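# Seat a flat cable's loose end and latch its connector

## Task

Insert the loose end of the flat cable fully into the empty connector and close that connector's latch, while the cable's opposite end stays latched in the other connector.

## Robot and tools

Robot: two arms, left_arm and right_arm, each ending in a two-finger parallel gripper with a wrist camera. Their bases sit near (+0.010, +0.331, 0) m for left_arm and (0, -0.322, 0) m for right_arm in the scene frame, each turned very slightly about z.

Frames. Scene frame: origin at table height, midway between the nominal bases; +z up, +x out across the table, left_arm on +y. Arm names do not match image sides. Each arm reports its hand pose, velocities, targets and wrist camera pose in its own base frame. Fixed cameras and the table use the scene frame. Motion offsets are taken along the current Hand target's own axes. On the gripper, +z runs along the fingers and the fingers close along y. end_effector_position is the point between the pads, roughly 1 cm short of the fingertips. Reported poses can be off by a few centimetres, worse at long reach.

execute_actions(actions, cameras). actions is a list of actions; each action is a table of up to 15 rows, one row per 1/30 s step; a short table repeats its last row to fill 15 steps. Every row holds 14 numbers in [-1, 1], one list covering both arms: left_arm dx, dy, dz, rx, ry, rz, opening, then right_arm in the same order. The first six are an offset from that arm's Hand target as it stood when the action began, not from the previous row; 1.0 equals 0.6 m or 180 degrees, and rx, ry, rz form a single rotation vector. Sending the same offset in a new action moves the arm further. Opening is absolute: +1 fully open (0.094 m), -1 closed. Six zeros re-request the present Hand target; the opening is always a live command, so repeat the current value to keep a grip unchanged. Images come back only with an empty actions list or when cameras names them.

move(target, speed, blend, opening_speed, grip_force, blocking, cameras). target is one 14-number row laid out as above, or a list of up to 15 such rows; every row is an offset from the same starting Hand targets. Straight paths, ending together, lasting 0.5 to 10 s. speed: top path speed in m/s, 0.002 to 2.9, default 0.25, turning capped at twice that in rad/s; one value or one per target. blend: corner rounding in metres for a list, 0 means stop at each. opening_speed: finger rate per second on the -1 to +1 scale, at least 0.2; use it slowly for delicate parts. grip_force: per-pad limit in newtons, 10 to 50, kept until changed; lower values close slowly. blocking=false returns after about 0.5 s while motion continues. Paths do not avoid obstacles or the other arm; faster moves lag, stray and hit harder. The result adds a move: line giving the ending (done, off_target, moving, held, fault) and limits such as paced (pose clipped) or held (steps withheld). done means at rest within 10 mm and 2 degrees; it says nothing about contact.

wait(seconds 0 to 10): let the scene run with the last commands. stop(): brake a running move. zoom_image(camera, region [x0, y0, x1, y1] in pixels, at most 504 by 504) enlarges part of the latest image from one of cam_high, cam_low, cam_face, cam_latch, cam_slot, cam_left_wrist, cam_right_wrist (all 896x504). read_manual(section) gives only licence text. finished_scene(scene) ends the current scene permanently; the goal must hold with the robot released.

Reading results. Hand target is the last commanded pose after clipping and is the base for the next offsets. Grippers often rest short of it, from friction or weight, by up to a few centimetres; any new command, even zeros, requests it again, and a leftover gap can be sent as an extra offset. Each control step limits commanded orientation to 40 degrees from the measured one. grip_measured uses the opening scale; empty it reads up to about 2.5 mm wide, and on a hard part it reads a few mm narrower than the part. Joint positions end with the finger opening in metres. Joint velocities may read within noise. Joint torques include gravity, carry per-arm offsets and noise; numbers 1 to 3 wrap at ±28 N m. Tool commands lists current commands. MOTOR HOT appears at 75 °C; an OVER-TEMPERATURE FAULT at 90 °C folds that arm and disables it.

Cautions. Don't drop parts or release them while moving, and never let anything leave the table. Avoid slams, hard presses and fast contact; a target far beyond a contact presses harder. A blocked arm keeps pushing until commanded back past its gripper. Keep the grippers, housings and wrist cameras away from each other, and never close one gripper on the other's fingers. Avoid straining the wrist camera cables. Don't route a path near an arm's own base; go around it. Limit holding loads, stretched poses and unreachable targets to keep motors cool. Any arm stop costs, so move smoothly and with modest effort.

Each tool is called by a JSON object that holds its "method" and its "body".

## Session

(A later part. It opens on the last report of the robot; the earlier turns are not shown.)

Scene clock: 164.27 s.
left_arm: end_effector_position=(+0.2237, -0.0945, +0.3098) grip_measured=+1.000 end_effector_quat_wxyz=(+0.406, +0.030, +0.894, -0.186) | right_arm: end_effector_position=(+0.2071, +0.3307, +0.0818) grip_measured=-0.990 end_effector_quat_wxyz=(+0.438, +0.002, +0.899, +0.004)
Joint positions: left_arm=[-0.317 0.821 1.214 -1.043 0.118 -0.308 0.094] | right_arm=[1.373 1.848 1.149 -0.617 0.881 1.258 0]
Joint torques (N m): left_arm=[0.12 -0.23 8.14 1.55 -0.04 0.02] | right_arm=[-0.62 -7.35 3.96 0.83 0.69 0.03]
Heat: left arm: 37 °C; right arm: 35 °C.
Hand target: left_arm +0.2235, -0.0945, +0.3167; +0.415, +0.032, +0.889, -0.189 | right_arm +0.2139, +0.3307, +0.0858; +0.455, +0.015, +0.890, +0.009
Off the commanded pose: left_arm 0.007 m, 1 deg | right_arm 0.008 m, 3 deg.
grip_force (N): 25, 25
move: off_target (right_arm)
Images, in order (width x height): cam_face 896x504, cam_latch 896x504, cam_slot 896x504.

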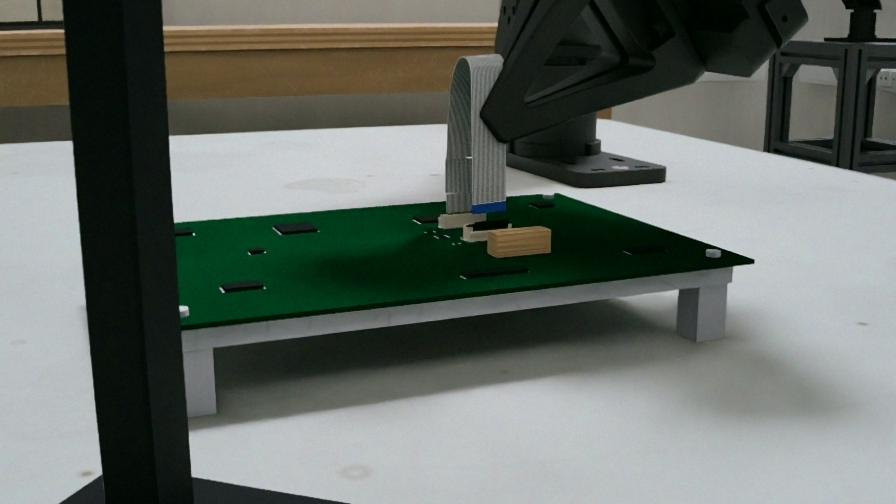

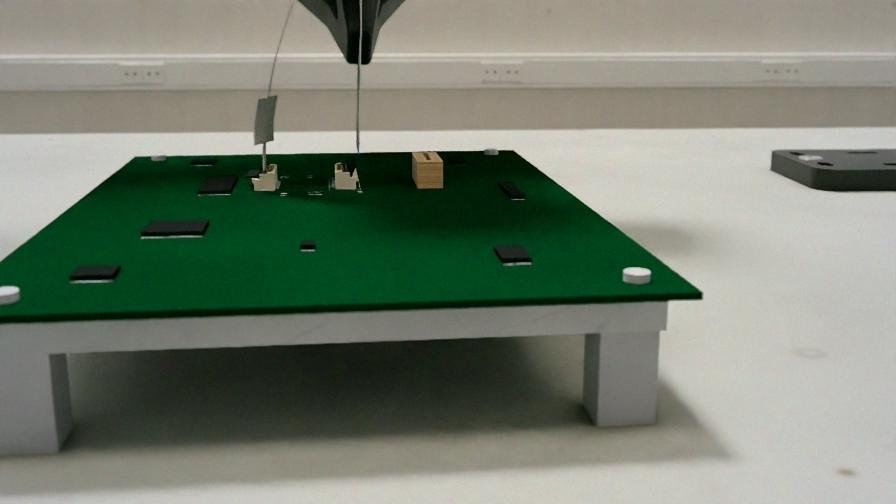

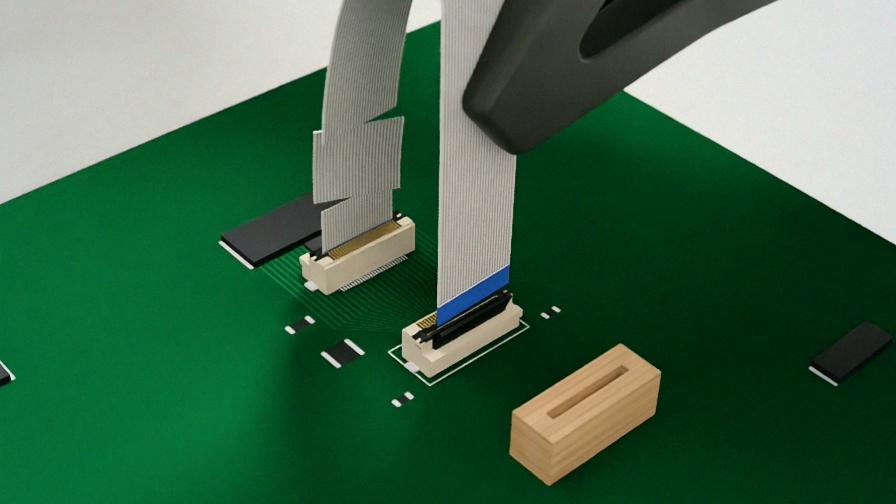

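{"method": "move", "body": {"target": [0,0,0,0,0,0,1,-0.0024,-0.0085,-0.0057,0,0,0,-1], "speed": 0.04, "cameras": ["cam_latch","cam_slot","cam_face"]}}

{"method": "zoom_image", "body": {"camera": "cam_latch", "region": [320, 120, 380, 200]}}

{"method": "zoom_image", "body": {"camera": "cam_slot", "region": [390, 190, 560, 400]}}

{"method": "zoom_image", "body": {"camera": "cam_face", "region": [430, 170, 560, 270]}}

Scene clock: 170.90 s.
left_arm: end_effector_position=(+0.2237, -0.0945, +0.3098) grip_measured=+1.000 end_effector_quat_wxyz=(+0.406, +0.030, +0.894, -0.186) | right_arm: end_effector_position=(+0.2062, +0.3259, +0.0772) grip_measured=-0.990 end_effector_quat_wxyz=(+0.437, -0.001, +0.899, -0.003)
Joint positions: left_arm=[-0.317 0.821 1.214 -1.043 0.118 -0.308 0.094] | right_arm=[1.373 1.848 1.132 -0.616 0.881 1.258 0]
Joint torques (N m): left_arm=[-0.05 -0.24 8.23 1.61 -0.04 0.01] | right_arm=[-0.4 -9.02 3.88 0.72 0.7 0.08]
Heat: left arm: 37 °C; right arm: 35 °C.
Hand target: left_arm +0.2235, -0.0945, +0.3167; +0.415, +0.032, +0.889, -0.189 | right_arm +0.2119, +0.3255, +0.0888; +0.455, +0.015, +0.890, +0.009
Off the commanded pose: left_arm 0.007 m, 1 deg | right_arm 0.013 m, 3 deg.
grip_force (N): 25, 25
move: off_target (right_arm)
Images, in order (width x height): cam_face 896x504, cam_latch 896x504, cam_slot 896x504.

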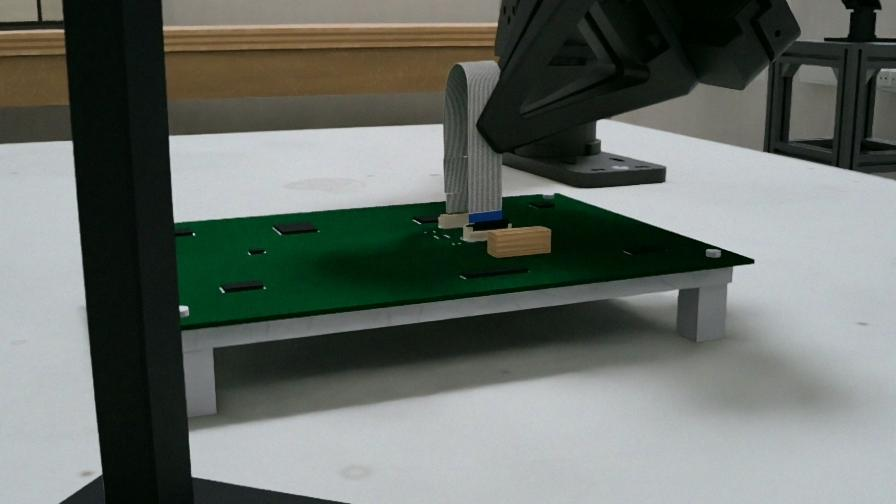

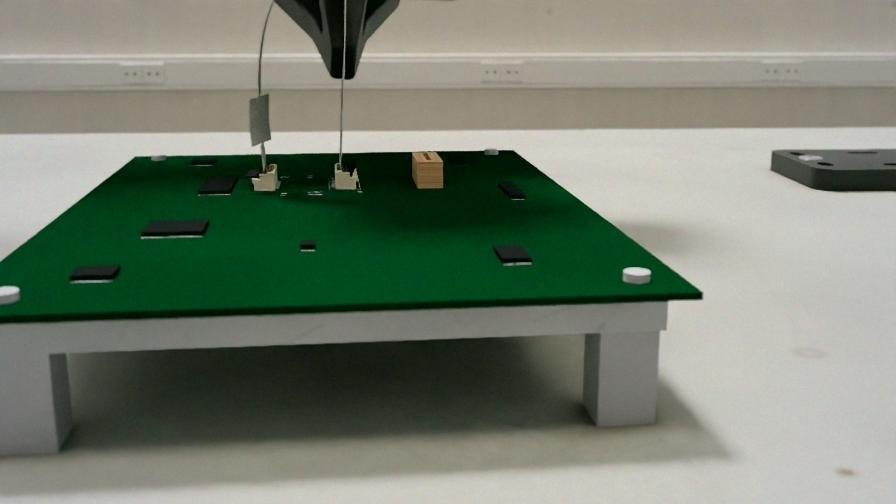

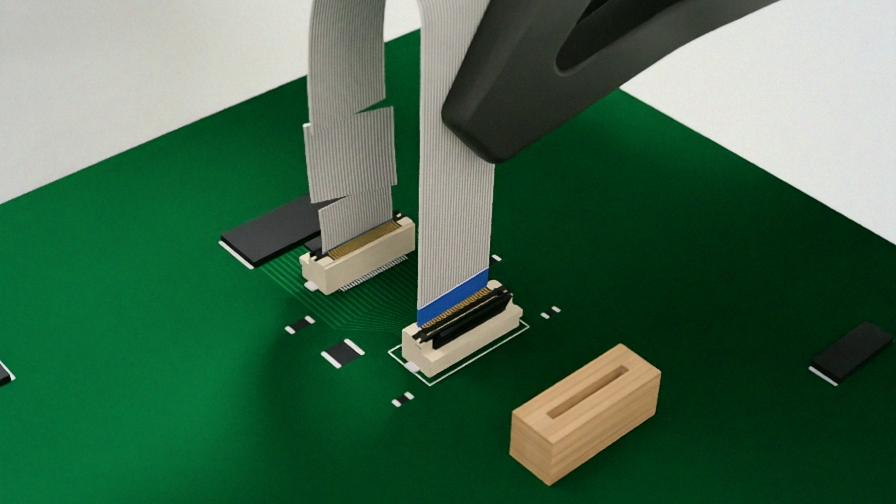

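Scaled by 6.300 from the camera's 896x504 image, which has a finer 1280x720 frame.

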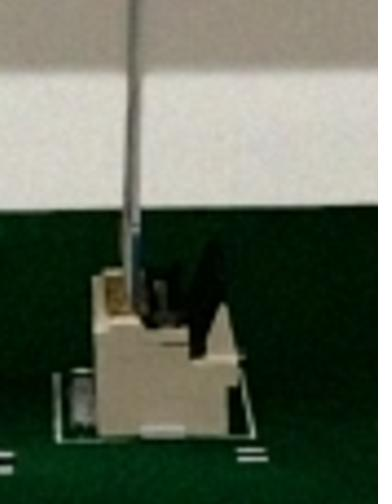

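Scaled by 2.400 from the camera's 896x504 image, which has a finer 1280x720 frame.

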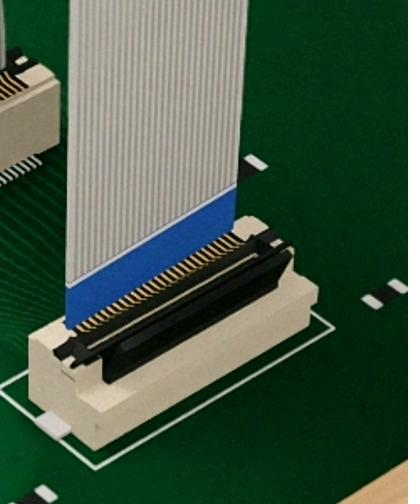

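Scaled by 3.877 from the camera's 896x504 image, which has a finer 1280x720 frame.

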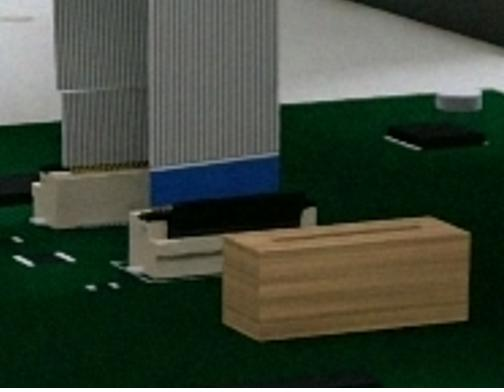

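{"method": "move", "body": {"target": [0,0,0,0,0,0,1,0.0005,0.005,-0.0013,0,0,0,-1], "speed": 0.04, "cameras": ["cam_latch","cam_slot","cam_face"]}}

{"method": "zoom_image", "body": {"camera": "cam_latch", "region": [320, 120, 380, 200]}}

{"method": "zoom_image", "body": {"camera": "cam_slot", "region": [390, 190, 560, 400]}}

{"method": "zoom_image", "body": {"camera": "cam_face", "region": [430, 170, 560, 270]}}

Scene clock: 173.63 s.
left_arm: end_effector_position=(+0.2237, -0.0945, +0.3098) grip_measured=+1.000 end_effector_quat_wxyz=(+0.406, +0.030, +0.894, -0.186) | right_arm: end_effector_position=(+0.2062, +0.3259, +0.0772) grip_measured=-0.990 end_effector_quat_wxyz=(+0.437, +0.000, +0.899, -0.002)
Joint positions: left_arm=[-0.317 0.821 1.214 -1.043 0.118 -0.308 0.094] | right_arm=[1.373 1.848 1.132 -0.616 0.881 1.26 0]
Joint torques (N m): left_arm=[0.02 -0.12 8.34 1.57 -0.03 0.01] | right_arm=[-0.05 -8.28 4.97 0.64 0.71 0.12]
Heat: left arm: 37 °C; right arm: 35 °C.
Hand target: left_arm +0.2235, -0.0945, +0.3167; +0.415, +0.032, +0.889, -0.189 | right_arm +0.2111, +0.3285, +0.0891; +0.455, +0.015, +0.890, +0.009
Off the commanded pose: left_arm 0.007 m, 1 deg | right_arm 0.013 m, 3 deg.
grip_force (N): 25, 25
move: off_target (right_arm)
Images, in order (width x height): cam_face 896x504, cam_latch 896x504, cam_slot 896x504.

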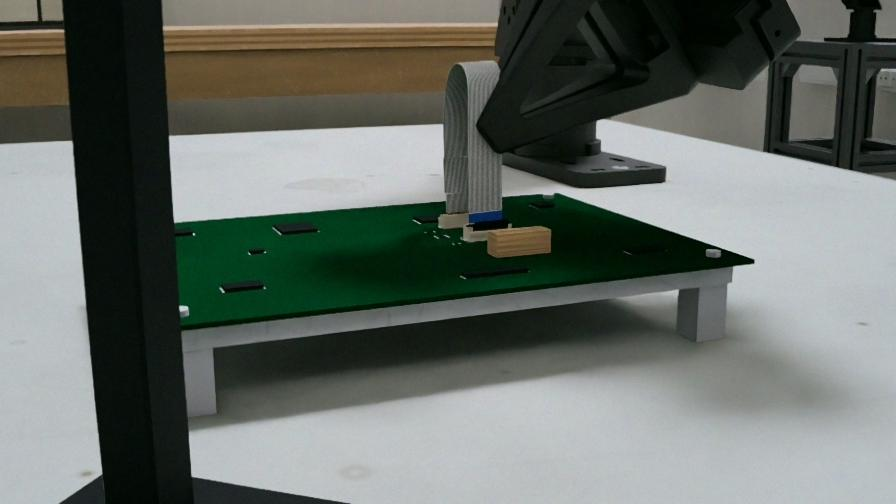

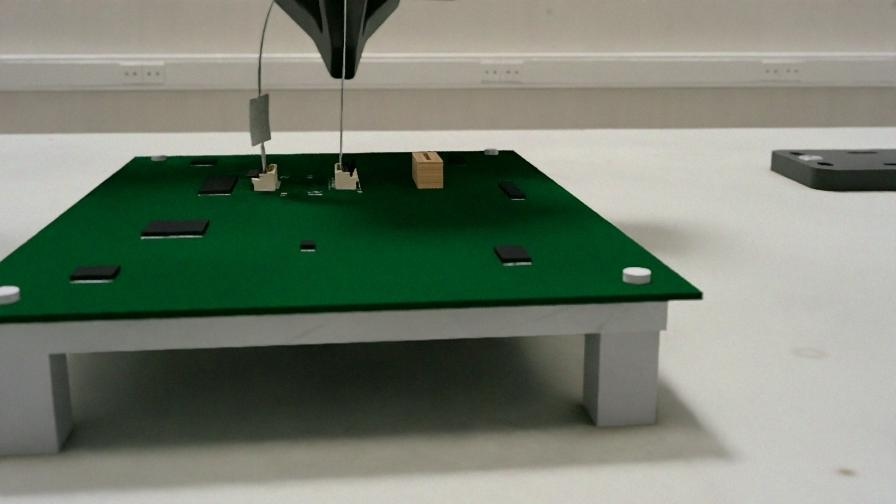

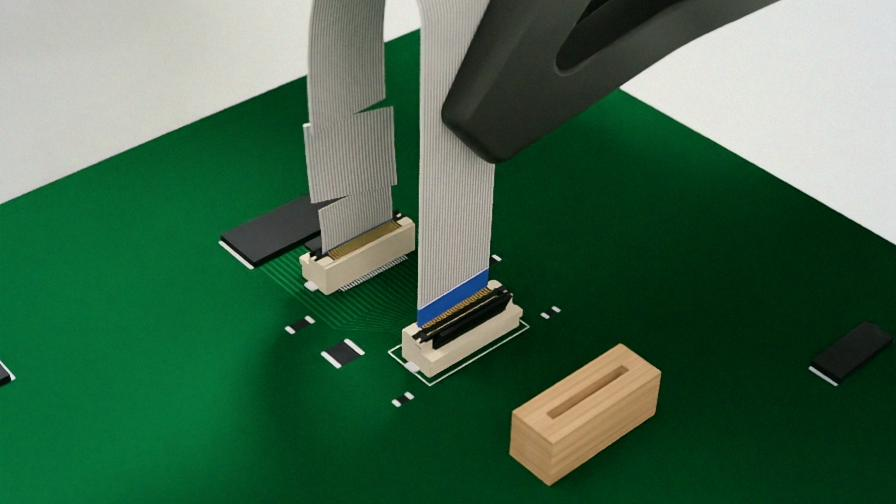

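Scaled by 6.300 from the camera's 896x504 image, which has a finer 1280x720 frame.

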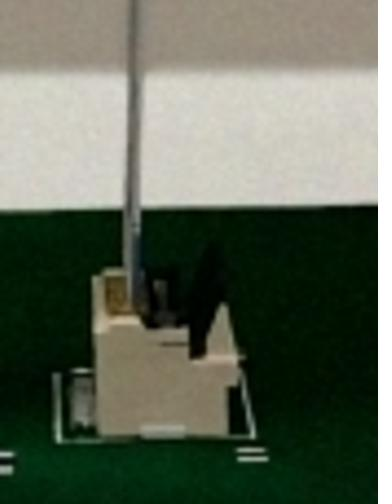

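Scaled by 2.400 from the camera's 896x504 image, which has a finer 1280x720 frame.

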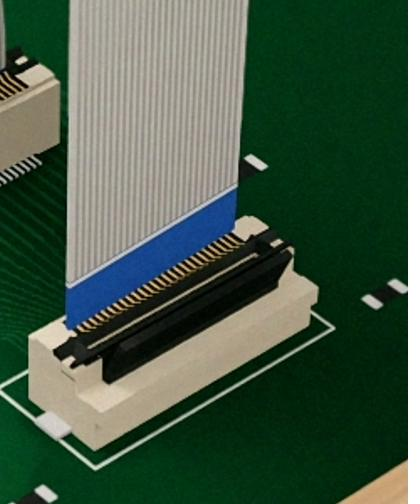

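Scaled by 3.877 from the camera's 896x504 image, which has a finer 1280x720 frame.

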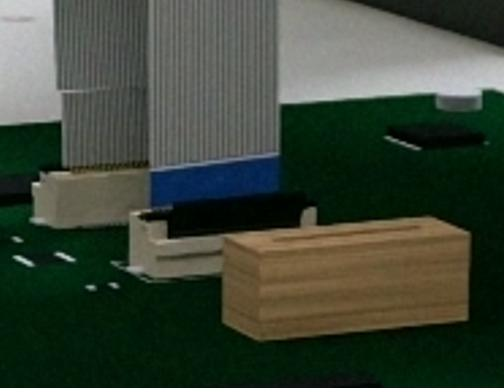

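{"method": "move", "body": {"target": [0,0,0,0,0,0,1,0,0.004,0,0,0,0,-1], "speed": 0.04, "cameras": ["cam_latch","cam_slot"]}}

{"method": "zoom_image", "body": {"camera": "cam_latch", "region": [320, 120, 380, 200]}}

{"method": "zoom_image", "body": {"camera": "cam_slot", "region": [390, 190, 560, 400]}}

Scene clock: 175.37 s.
left_arm: end_effector_position=(+0.2237, -0.0945, +0.3098) grip_measured=+1.000 end_effector_quat_wxyz=(+0.406, +0.030, +0.894, -0.186) | right_arm: end_effector_position=(+0.2062, +0.3259, +0.0772) grip_measured=-0.990 end_effector_quat_wxyz=(+0.437, +0.001, +0.899, -0.002)
Joint positions: left_arm=[-0.317 0.821 1.214 -1.043 0.118 -0.308 0.094] | right_arm=[1.373 1.848 1.132 -0.616 0.881 1.262 0]
Joint torques (N m): left_arm=[0.09 -0.16 8.29 1.59 -0.04 0] | right_arm=[0.08 -7.72 5.87 0.61 0.71 0.11]
Heat: left arm: 37 °C; right arm: 35 °C.
Hand target: left_arm +0.2235, -0.0945, +0.3167; +0.415, +0.032, +0.889, -0.189 | right_arm +0.2112, +0.3309, +0.0892; +0.455, +0.015, +0.890, +0.009
Off the commanded pose: left_arm 0.007 m, 1 deg | right_arm 0.014 m, 3 deg.
grip_force (N): 25, 25
move: off_target (right_arm)
Images, in order (width x height): cam_latch 896x504, cam_slot 896x504.

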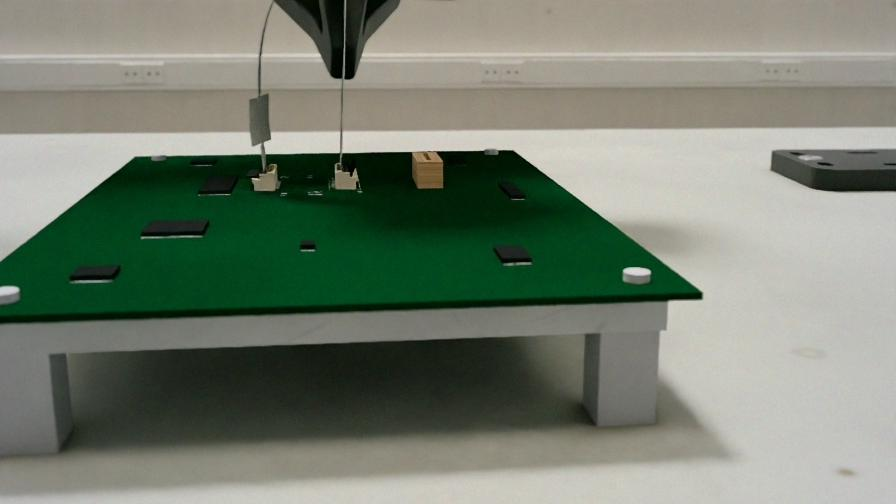

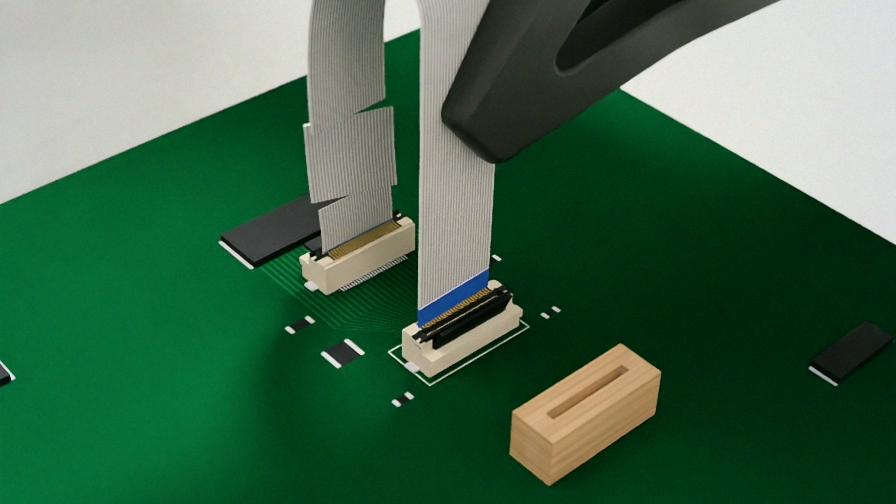

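Scaled by 6.300 from the camera's 896x504 image, which has a finer 1280x720 frame.

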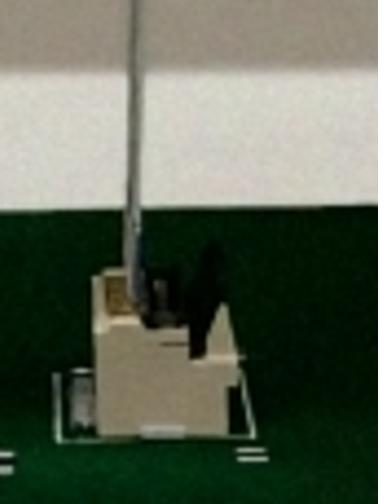

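Scaled by 2.400 from the camera's 896x504 image, which has a finer 1280x720 frame.

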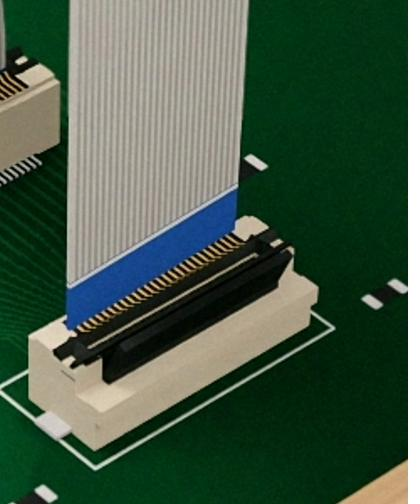

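{"method": "move", "body": {"target": [0,0,0,0,0,0,1,0,0,0,-0.0098,0.0003,0.0135,-1], "speed": 0.04, "cameras": ["cam_latch","cam_slot"]}}

{"method": "zoom_image", "body": {"camera": "cam_latch", "region": [320, 120, 380, 200]}}

{"method": "zoom_image", "body": {"camera": "cam_slot", "region": [390, 190, 560, 400]}}

Scene clock: 178.03 s.
left_arm: end_effector_position=(+0.2237, -0.0945, +0.3098) grip_measured=+1.000 end_effector_quat_wxyz=(+0.406, +0.030, +0.894, -0.186) | right_arm: end_effector_position=(+0.2068, +0.3301, +0.0753) grip_measured=-0.990 end_effector_quat_wxyz=(+0.439, +0.009, +0.898, +0.013)
Joint positions: left_arm=[-0.317 0.821 1.214 -1.043 0.118 -0.308 0.094] | right_arm=[1.373 1.848 1.118 -0.57 0.879 1.265 0]
Joint torques (N m): left_arm=[0.03 -0.29 8.35 1.59 0 0.04] | right_arm=[-0.24 -9.83 3.77 0.79 0.63 0.09]
Heat: left arm: 37 °C; right arm: 35 °C.
Hand target: left_arm +0.2235, -0.0945, +0.3167; +0.415, +0.032, +0.889, -0.189 | right_arm +0.2112, +0.3310, +0.0892; +0.454, +0.027, +0.890, +0.032
Off the commanded pose: left_arm 0.007 m, 1 deg | right_arm 0.015 m, 4 deg.
grip_force (N): 25, 25
move: off_target (right_arm)
Images, in order (width x height): cam_latch 896x504, cam_slot 896x504.

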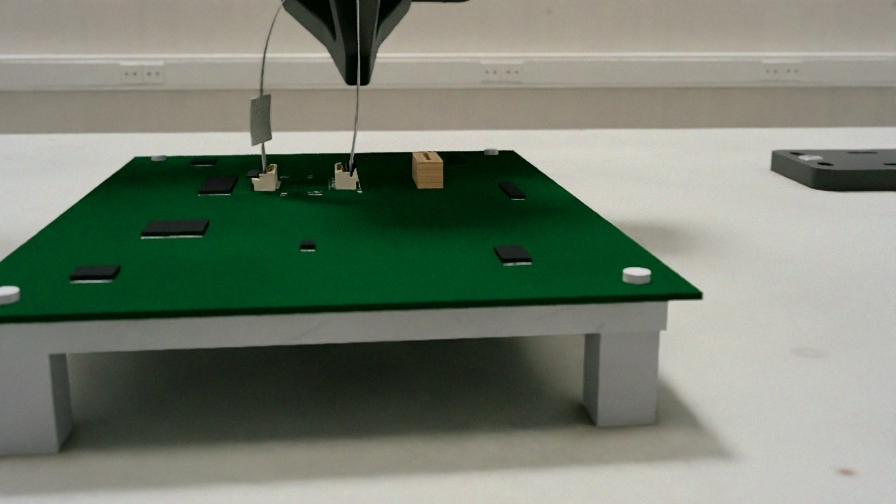

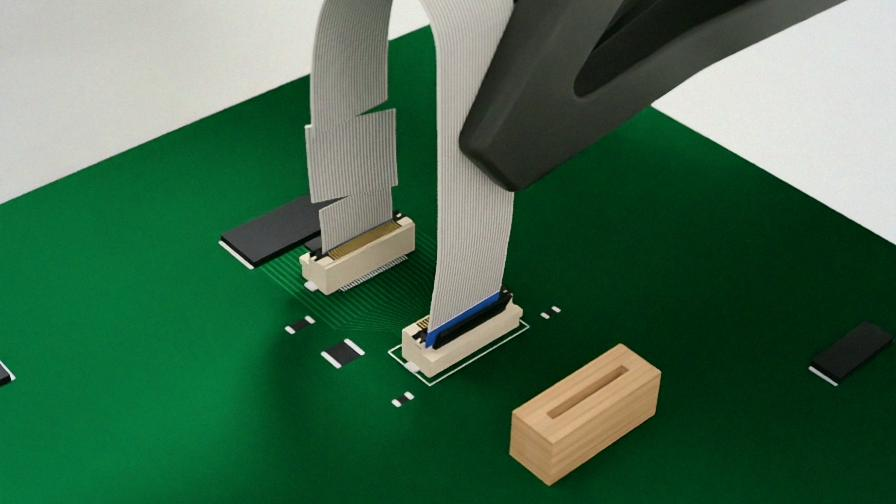

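Scaled by 6.300 from the camera's 896x504 image, which has a finer 1280x720 frame.

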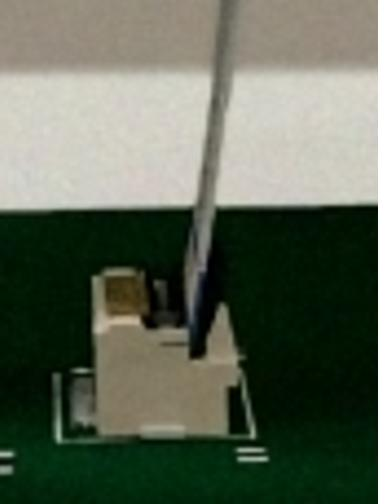

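Scaled by 2.400 from the camera's 896x504 image, which has a finer 1280x720 frame.

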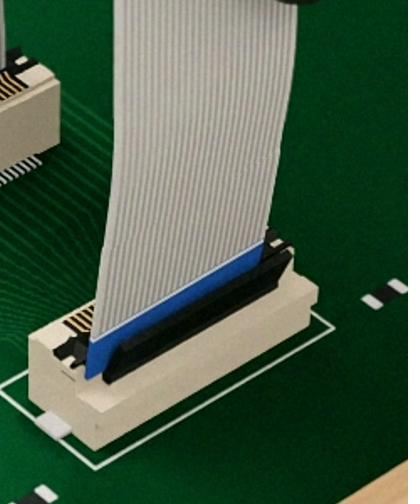

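{"method": "move", "body": {"target": [0,0,0,0,0,0,1,-0.0014,-0.0068,-0.001,0.0033,0,-0.0045,-1], "speed": 0.04, "cameras": ["cam_latch","cam_slot"]}}

{"method": "zoom_image", "body": {"camera": "cam_latch", "region": [320, 120, 380, 200]}}

{"method": "zoom_image", "body": {"camera": "cam_slot", "region": [390, 190, 560, 400]}}

Scene clock: 182.70 s.
left_arm: end_effector_position=(+0.2237, -0.0945, +0.3098) grip_measured=+1.000 end_effector_quat_wxyz=(+0.406, +0.030, +0.894, -0.186) | right_arm: end_effector_position=(+0.2067, +0.3300, +0.0752) grip_measured=-0.990 end_effector_quat_wxyz=(+0.439, +0.009, +0.898, +0.013)
Joint positions: left_arm=[-0.317 0.821 1.214 -1.043 0.118 -0.308 0.094] | right_arm=[1.373 1.848 1.118 -0.569 0.879 1.265 0]
Joint torques (N m): left_arm=[0.12 -0.27 8.29 1.59 -0.01 -0.01] | right_arm=[-0.34 -10.26 3.47 0.66 0.65 0.05]
Heat: left arm: 37 °C; right arm: 35 °C.
Hand target: left_arm +0.2235, -0.0945, +0.3167; +0.415, +0.032, +0.889, -0.189 | right_arm +0.2111, +0.3268, +0.0898; +0.455, +0.023, +0.890, +0.024
Off the commanded pose: left_arm 0.007 m, 1 deg | right_arm 0.016 m, 3 deg.
grip_force (N): 25, 25
move: off_target (right_arm)
Images, in order (width x height): cam_latch 896x504, cam_slot 896x504.

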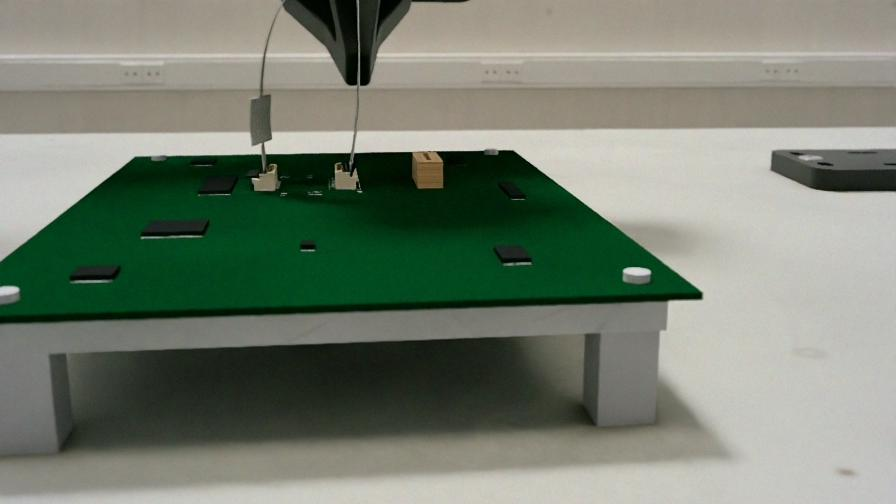

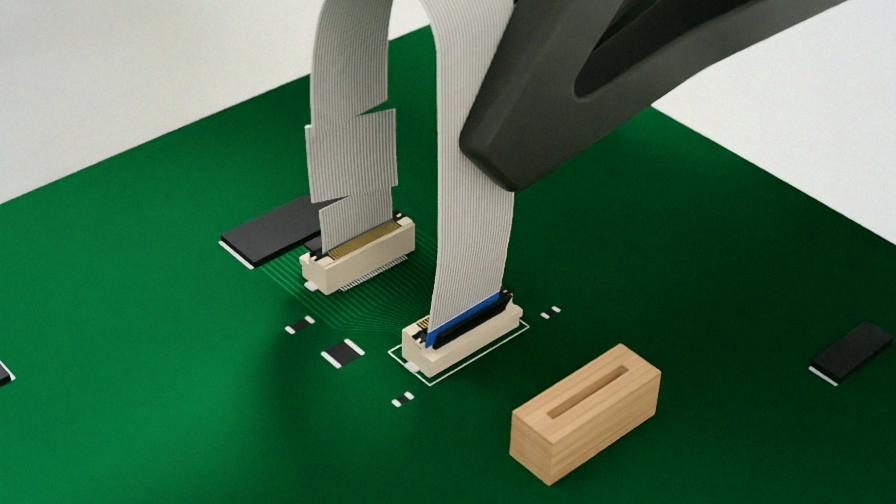

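Scaled by 6.300 from the camera's 896x504 image, which has a finer 1280x720 frame.

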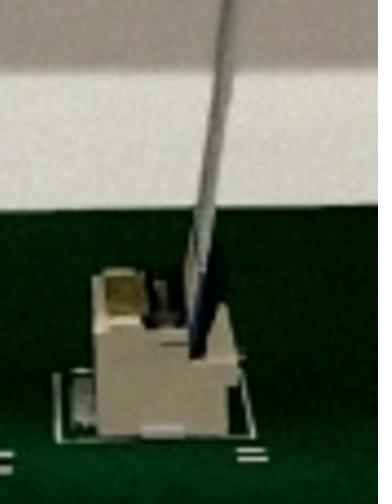

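Scaled by 2.400 from the camera's 896x504 image, which has a finer 1280x720 frame.

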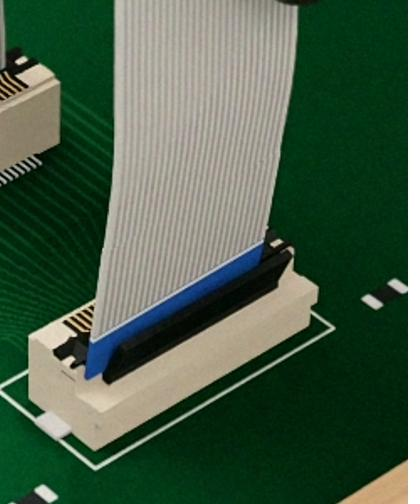

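{"method": "move", "body": {"target": [[0,0,0,0,0,0,1,-0.0243,0.0072,-0.0176,0.0065,0,-0.009,-1],[0,0,0,0,0,0,1,0.0054,0.0065,0.0039,0.0065,0,-0.009,-1],[0,0,0,0,0,0,1,0.0013,0.001,0.0010,0.0065,0,-0.009,-1]], "speed": 0.04, "cameras": ["cam_latch","cam_slot","cam_face"]}}

{"method": "zoom_image", "body": {"camera": "cam_latch", "region": [320, 120, 380, 200]}}

{"method": "zoom_image", "body": {"camera": "cam_slot", "region": [390, 190, 560, 400]}}

Scene clock: 187.87 s.
left_arm: end_effector_position=(+0.2237, -0.0945, +0.3098) grip_measured=+1.000 end_effector_quat_wxyz=(+0.406, +0.030, +0.894, -0.186) | right_arm: end_effector_position=(+0.2061, +0.3266, +0.0796) grip_measured=-0.990 end_effector_quat_wxyz=(+0.436, +0.002, +0.900, -0.002)
Joint positions: left_arm=[-0.317 0.821 1.214 -1.043 0.118 -0.308 0.094] | right_arm=[1.373 1.847 1.142 -0.629 0.88 1.265 0]
Joint torques (N m): left_arm=[0.01 -0.36 8.21 1.61 -0.04 0.02] | right_arm=[-0.13 -8.42 3.95 0.76 0.71 0.06]
Heat: left arm: 37 °C; right arm: 36 °C.
Hand target: left_arm +0.2235, -0.0945, +0.3167; +0.415, +0.032, +0.889, -0.189 | right_arm +0.2111, +0.3275, +0.0890; +0.455, +0.015, +0.891, +0.009
Off the commanded pose: left_arm 0.007 m, 1 deg | right_arm 0.011 m, 3 deg.
grip_force (N): 25, 25
move: off_target (right_arm)
Images, in order (width x height): cam_face 896x504, cam_latch 896x504, cam_slot 896x504.

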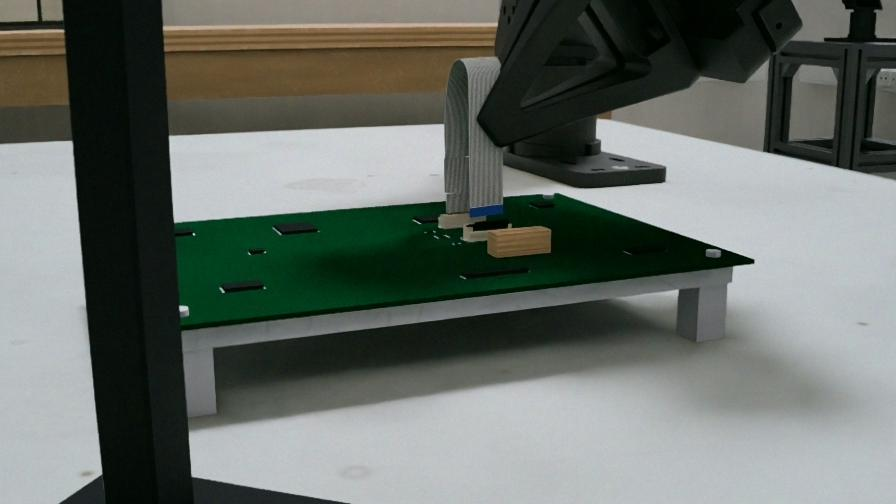

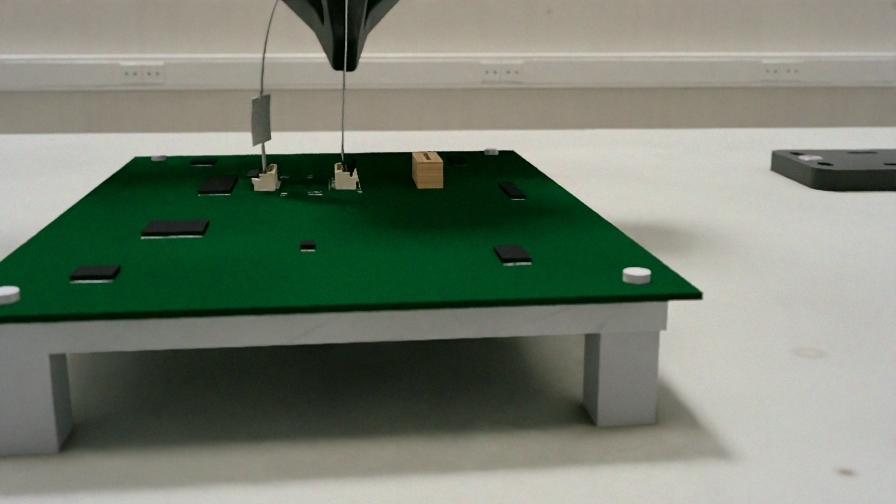

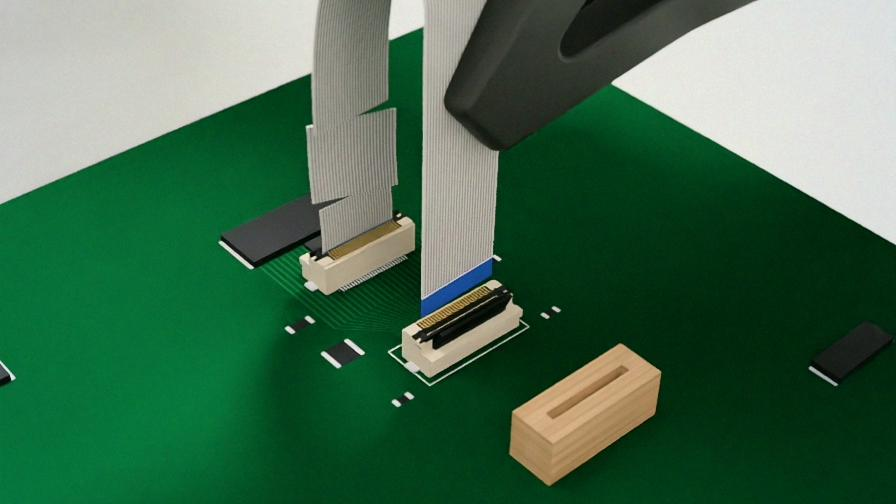

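Scaled by 6.300 from the camera's 896x504 image, which has a finer 1280x720 frame.

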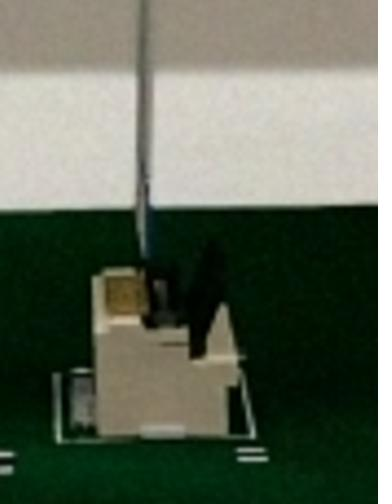

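Scaled by 2.400 from the camera's 896x504 image, which has a finer 1280x720 frame.

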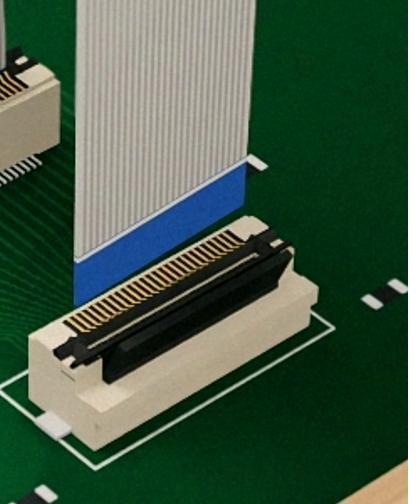

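{"method": "move", "body": {"target": [0,0,0,0,0,0,1,0.0098,0.0002,0.0063,0,0,0,-1], "speed": 0.03, "cameras": ["cam_latch","cam_slot"]}}

{"method": "zoom_image", "body": {"camera": "cam_latch", "region": [320, 120, 380, 200]}}

{"method": "zoom_image", "body": {"camera": "cam_slot", "region": [390, 190, 560, 400]}}

Scene clock: 190.50 s.
left_arm: end_effector_position=(+0.2237, -0.0945, +0.3098) grip_measured=+1.000 end_effector_quat_wxyz=(+0.406, +0.030, +0.894, -0.186) | right_arm: end_effector_position=(+0.2062, +0.3270, +0.0772) grip_measured=-0.990 end_effector_quat_wxyz=(+0.437, +0.004, +0.899, +0.003)
Joint positions: left_arm=[-0.317 0.821 1.214 -1.043 0.118 -0.308 0.094] | right_arm=[1.373 1.847 1.129 -0.606 0.88 1.265 0]
Joint torques (N m): left_arm=[0.06 -0.28 8.2 1.59 -0.02 0.03] | right_arm=[-0.02 -7.45 3.85 0.79 0.72 0.08]
Heat: left arm: 37 °C; right arm: 35 °C.
Hand target: left_arm +0.2235, -0.0945, +0.3167; +0.415, +0.032, +0.889, -0.189 | right_arm +0.2107, +0.3277, +0.0820; +0.455, +0.015, +0.891, +0.009
Off the commanded pose: left_arm 0.007 m, 1 deg | right_arm 0.007 m, 3 deg.
grip_force (N): 25, 25
move: off_target (right_arm)
Images, in order (width x height): cam_latch 896x504, cam_slot 896x504.

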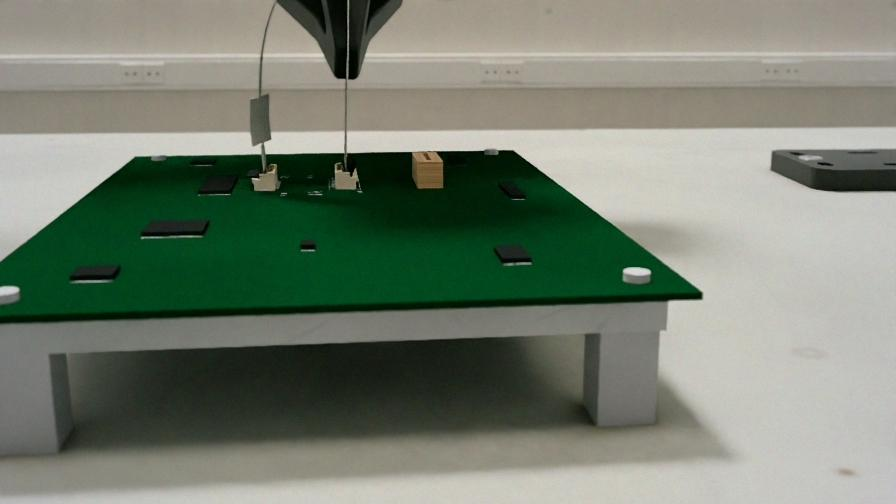

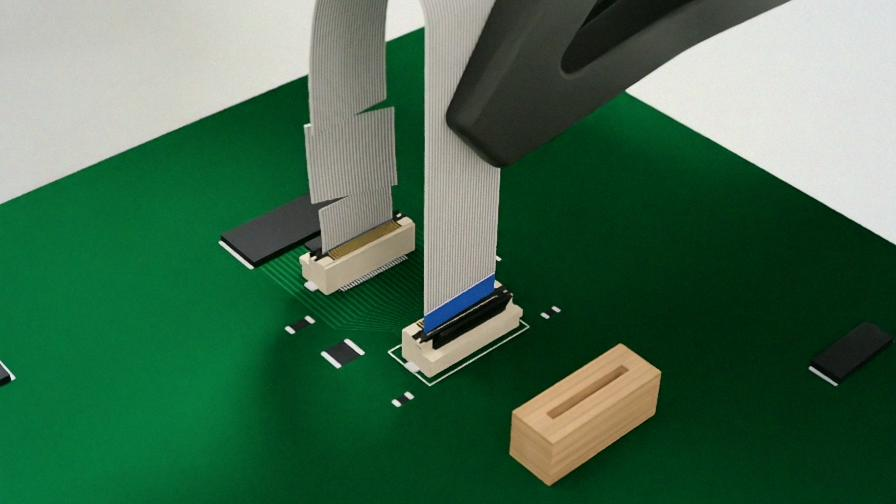

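Scaled by 6.300 from the camera's 896x504 image, which has a finer 1280x720 frame.

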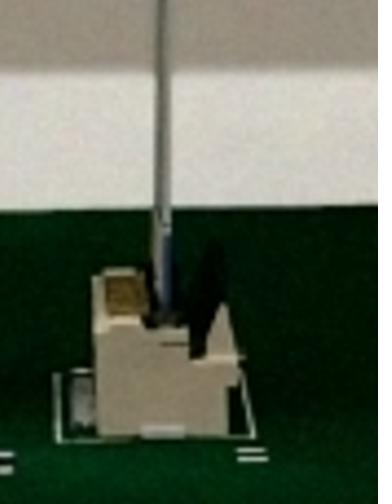

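Scaled by 2.400 from the camera's 896x504 image, which has a finer 1280x720 frame.

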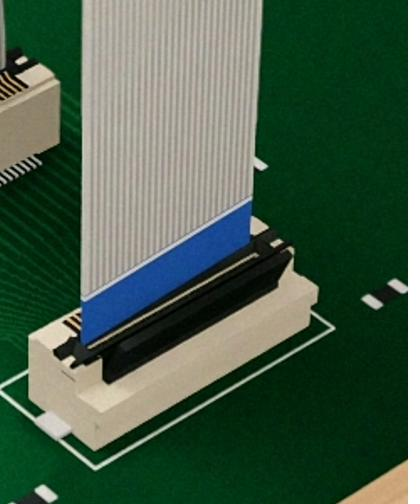

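{"method": "move", "body": {"target": [0,0,0,0,0,0,1,0.0086,-0.0003,0.005,0,0,0,-1], "speed": 0.03, "cameras": ["cam_latch","cam_slot"]}}

{"method": "zoom_image", "body": {"camera": "cam_latch", "region": [320, 120, 380, 200]}}

{"method": "zoom_image", "body": {"camera": "cam_slot", "region": [390, 190, 560, 400]}}

Scene clock: 192.43 s.
left_arm: end_effector_position=(+0.2237, -0.0945, +0.3098) grip_measured=+1.000 end_effector_quat_wxyz=(+0.406, +0.030, +0.894, -0.186) | right_arm: end_effector_position=(+0.2070, +0.3285, +0.0764) grip_measured=-0.990 end_effector_quat_wxyz=(+0.440, +0.008, +0.898, +0.009)
Joint positions: left_arm=[-0.317 0.821 1.214 -1.043 0.118 -0.308 0.094] | right_arm=[1.373 1.847 1.119 -0.58 0.884 1.265 0]
Joint torques (N m): left_arm=[0.13 -0.16 8.28 1.58 -0.02 0.04] | right_arm=[0.12 -6.67 3.69 0.78 0.68 0.1]
Heat: left arm: 37 °C; right arm: 35 °C.
Hand target: left_arm +0.2235, -0.0945, +0.3167; +0.415, +0.032, +0.889, -0.189 | right_arm +0.2102, +0.3278, +0.0761; +0.455, +0.015, +0.890, +0.009
Off the commanded pose: left_arm 0.007 m, 1 deg | right_arm 0.003 m, 2 deg.
grip_force (N): 25, 25
move: done
Images, in order (width x height): cam_latch 896x504, cam_slot 896x504.

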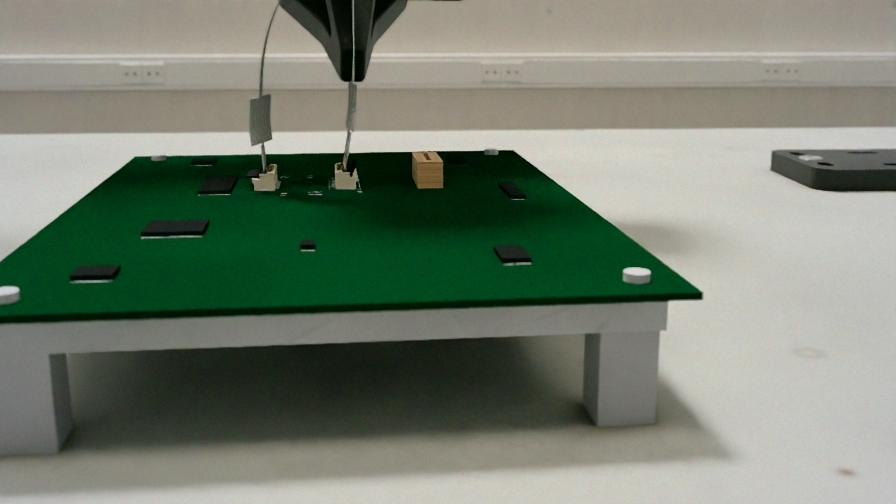

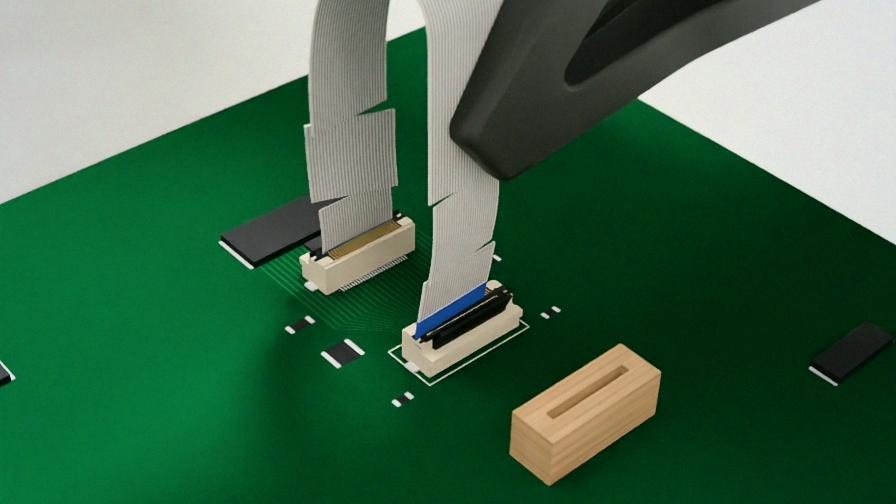

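Scaled by 6.300 from the camera's 896x504 image, which has a finer 1280x720 frame.

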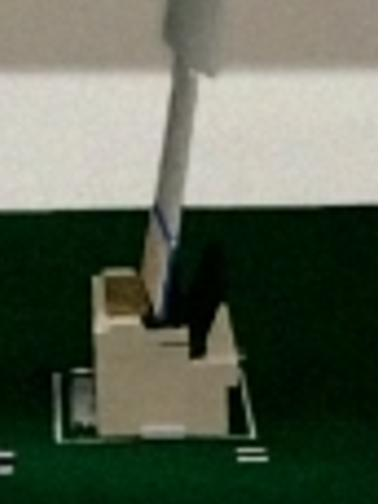

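Scaled by 2.400 from the camera's 896x504 image, which has a finer 1280x720 frame.

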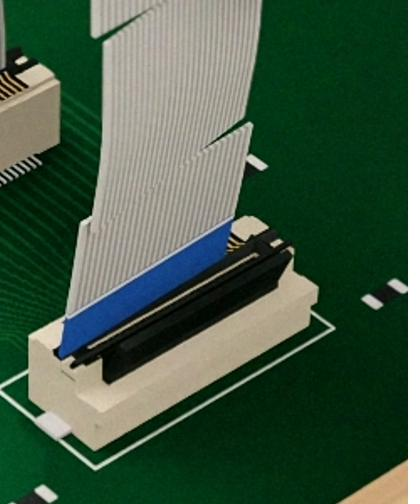

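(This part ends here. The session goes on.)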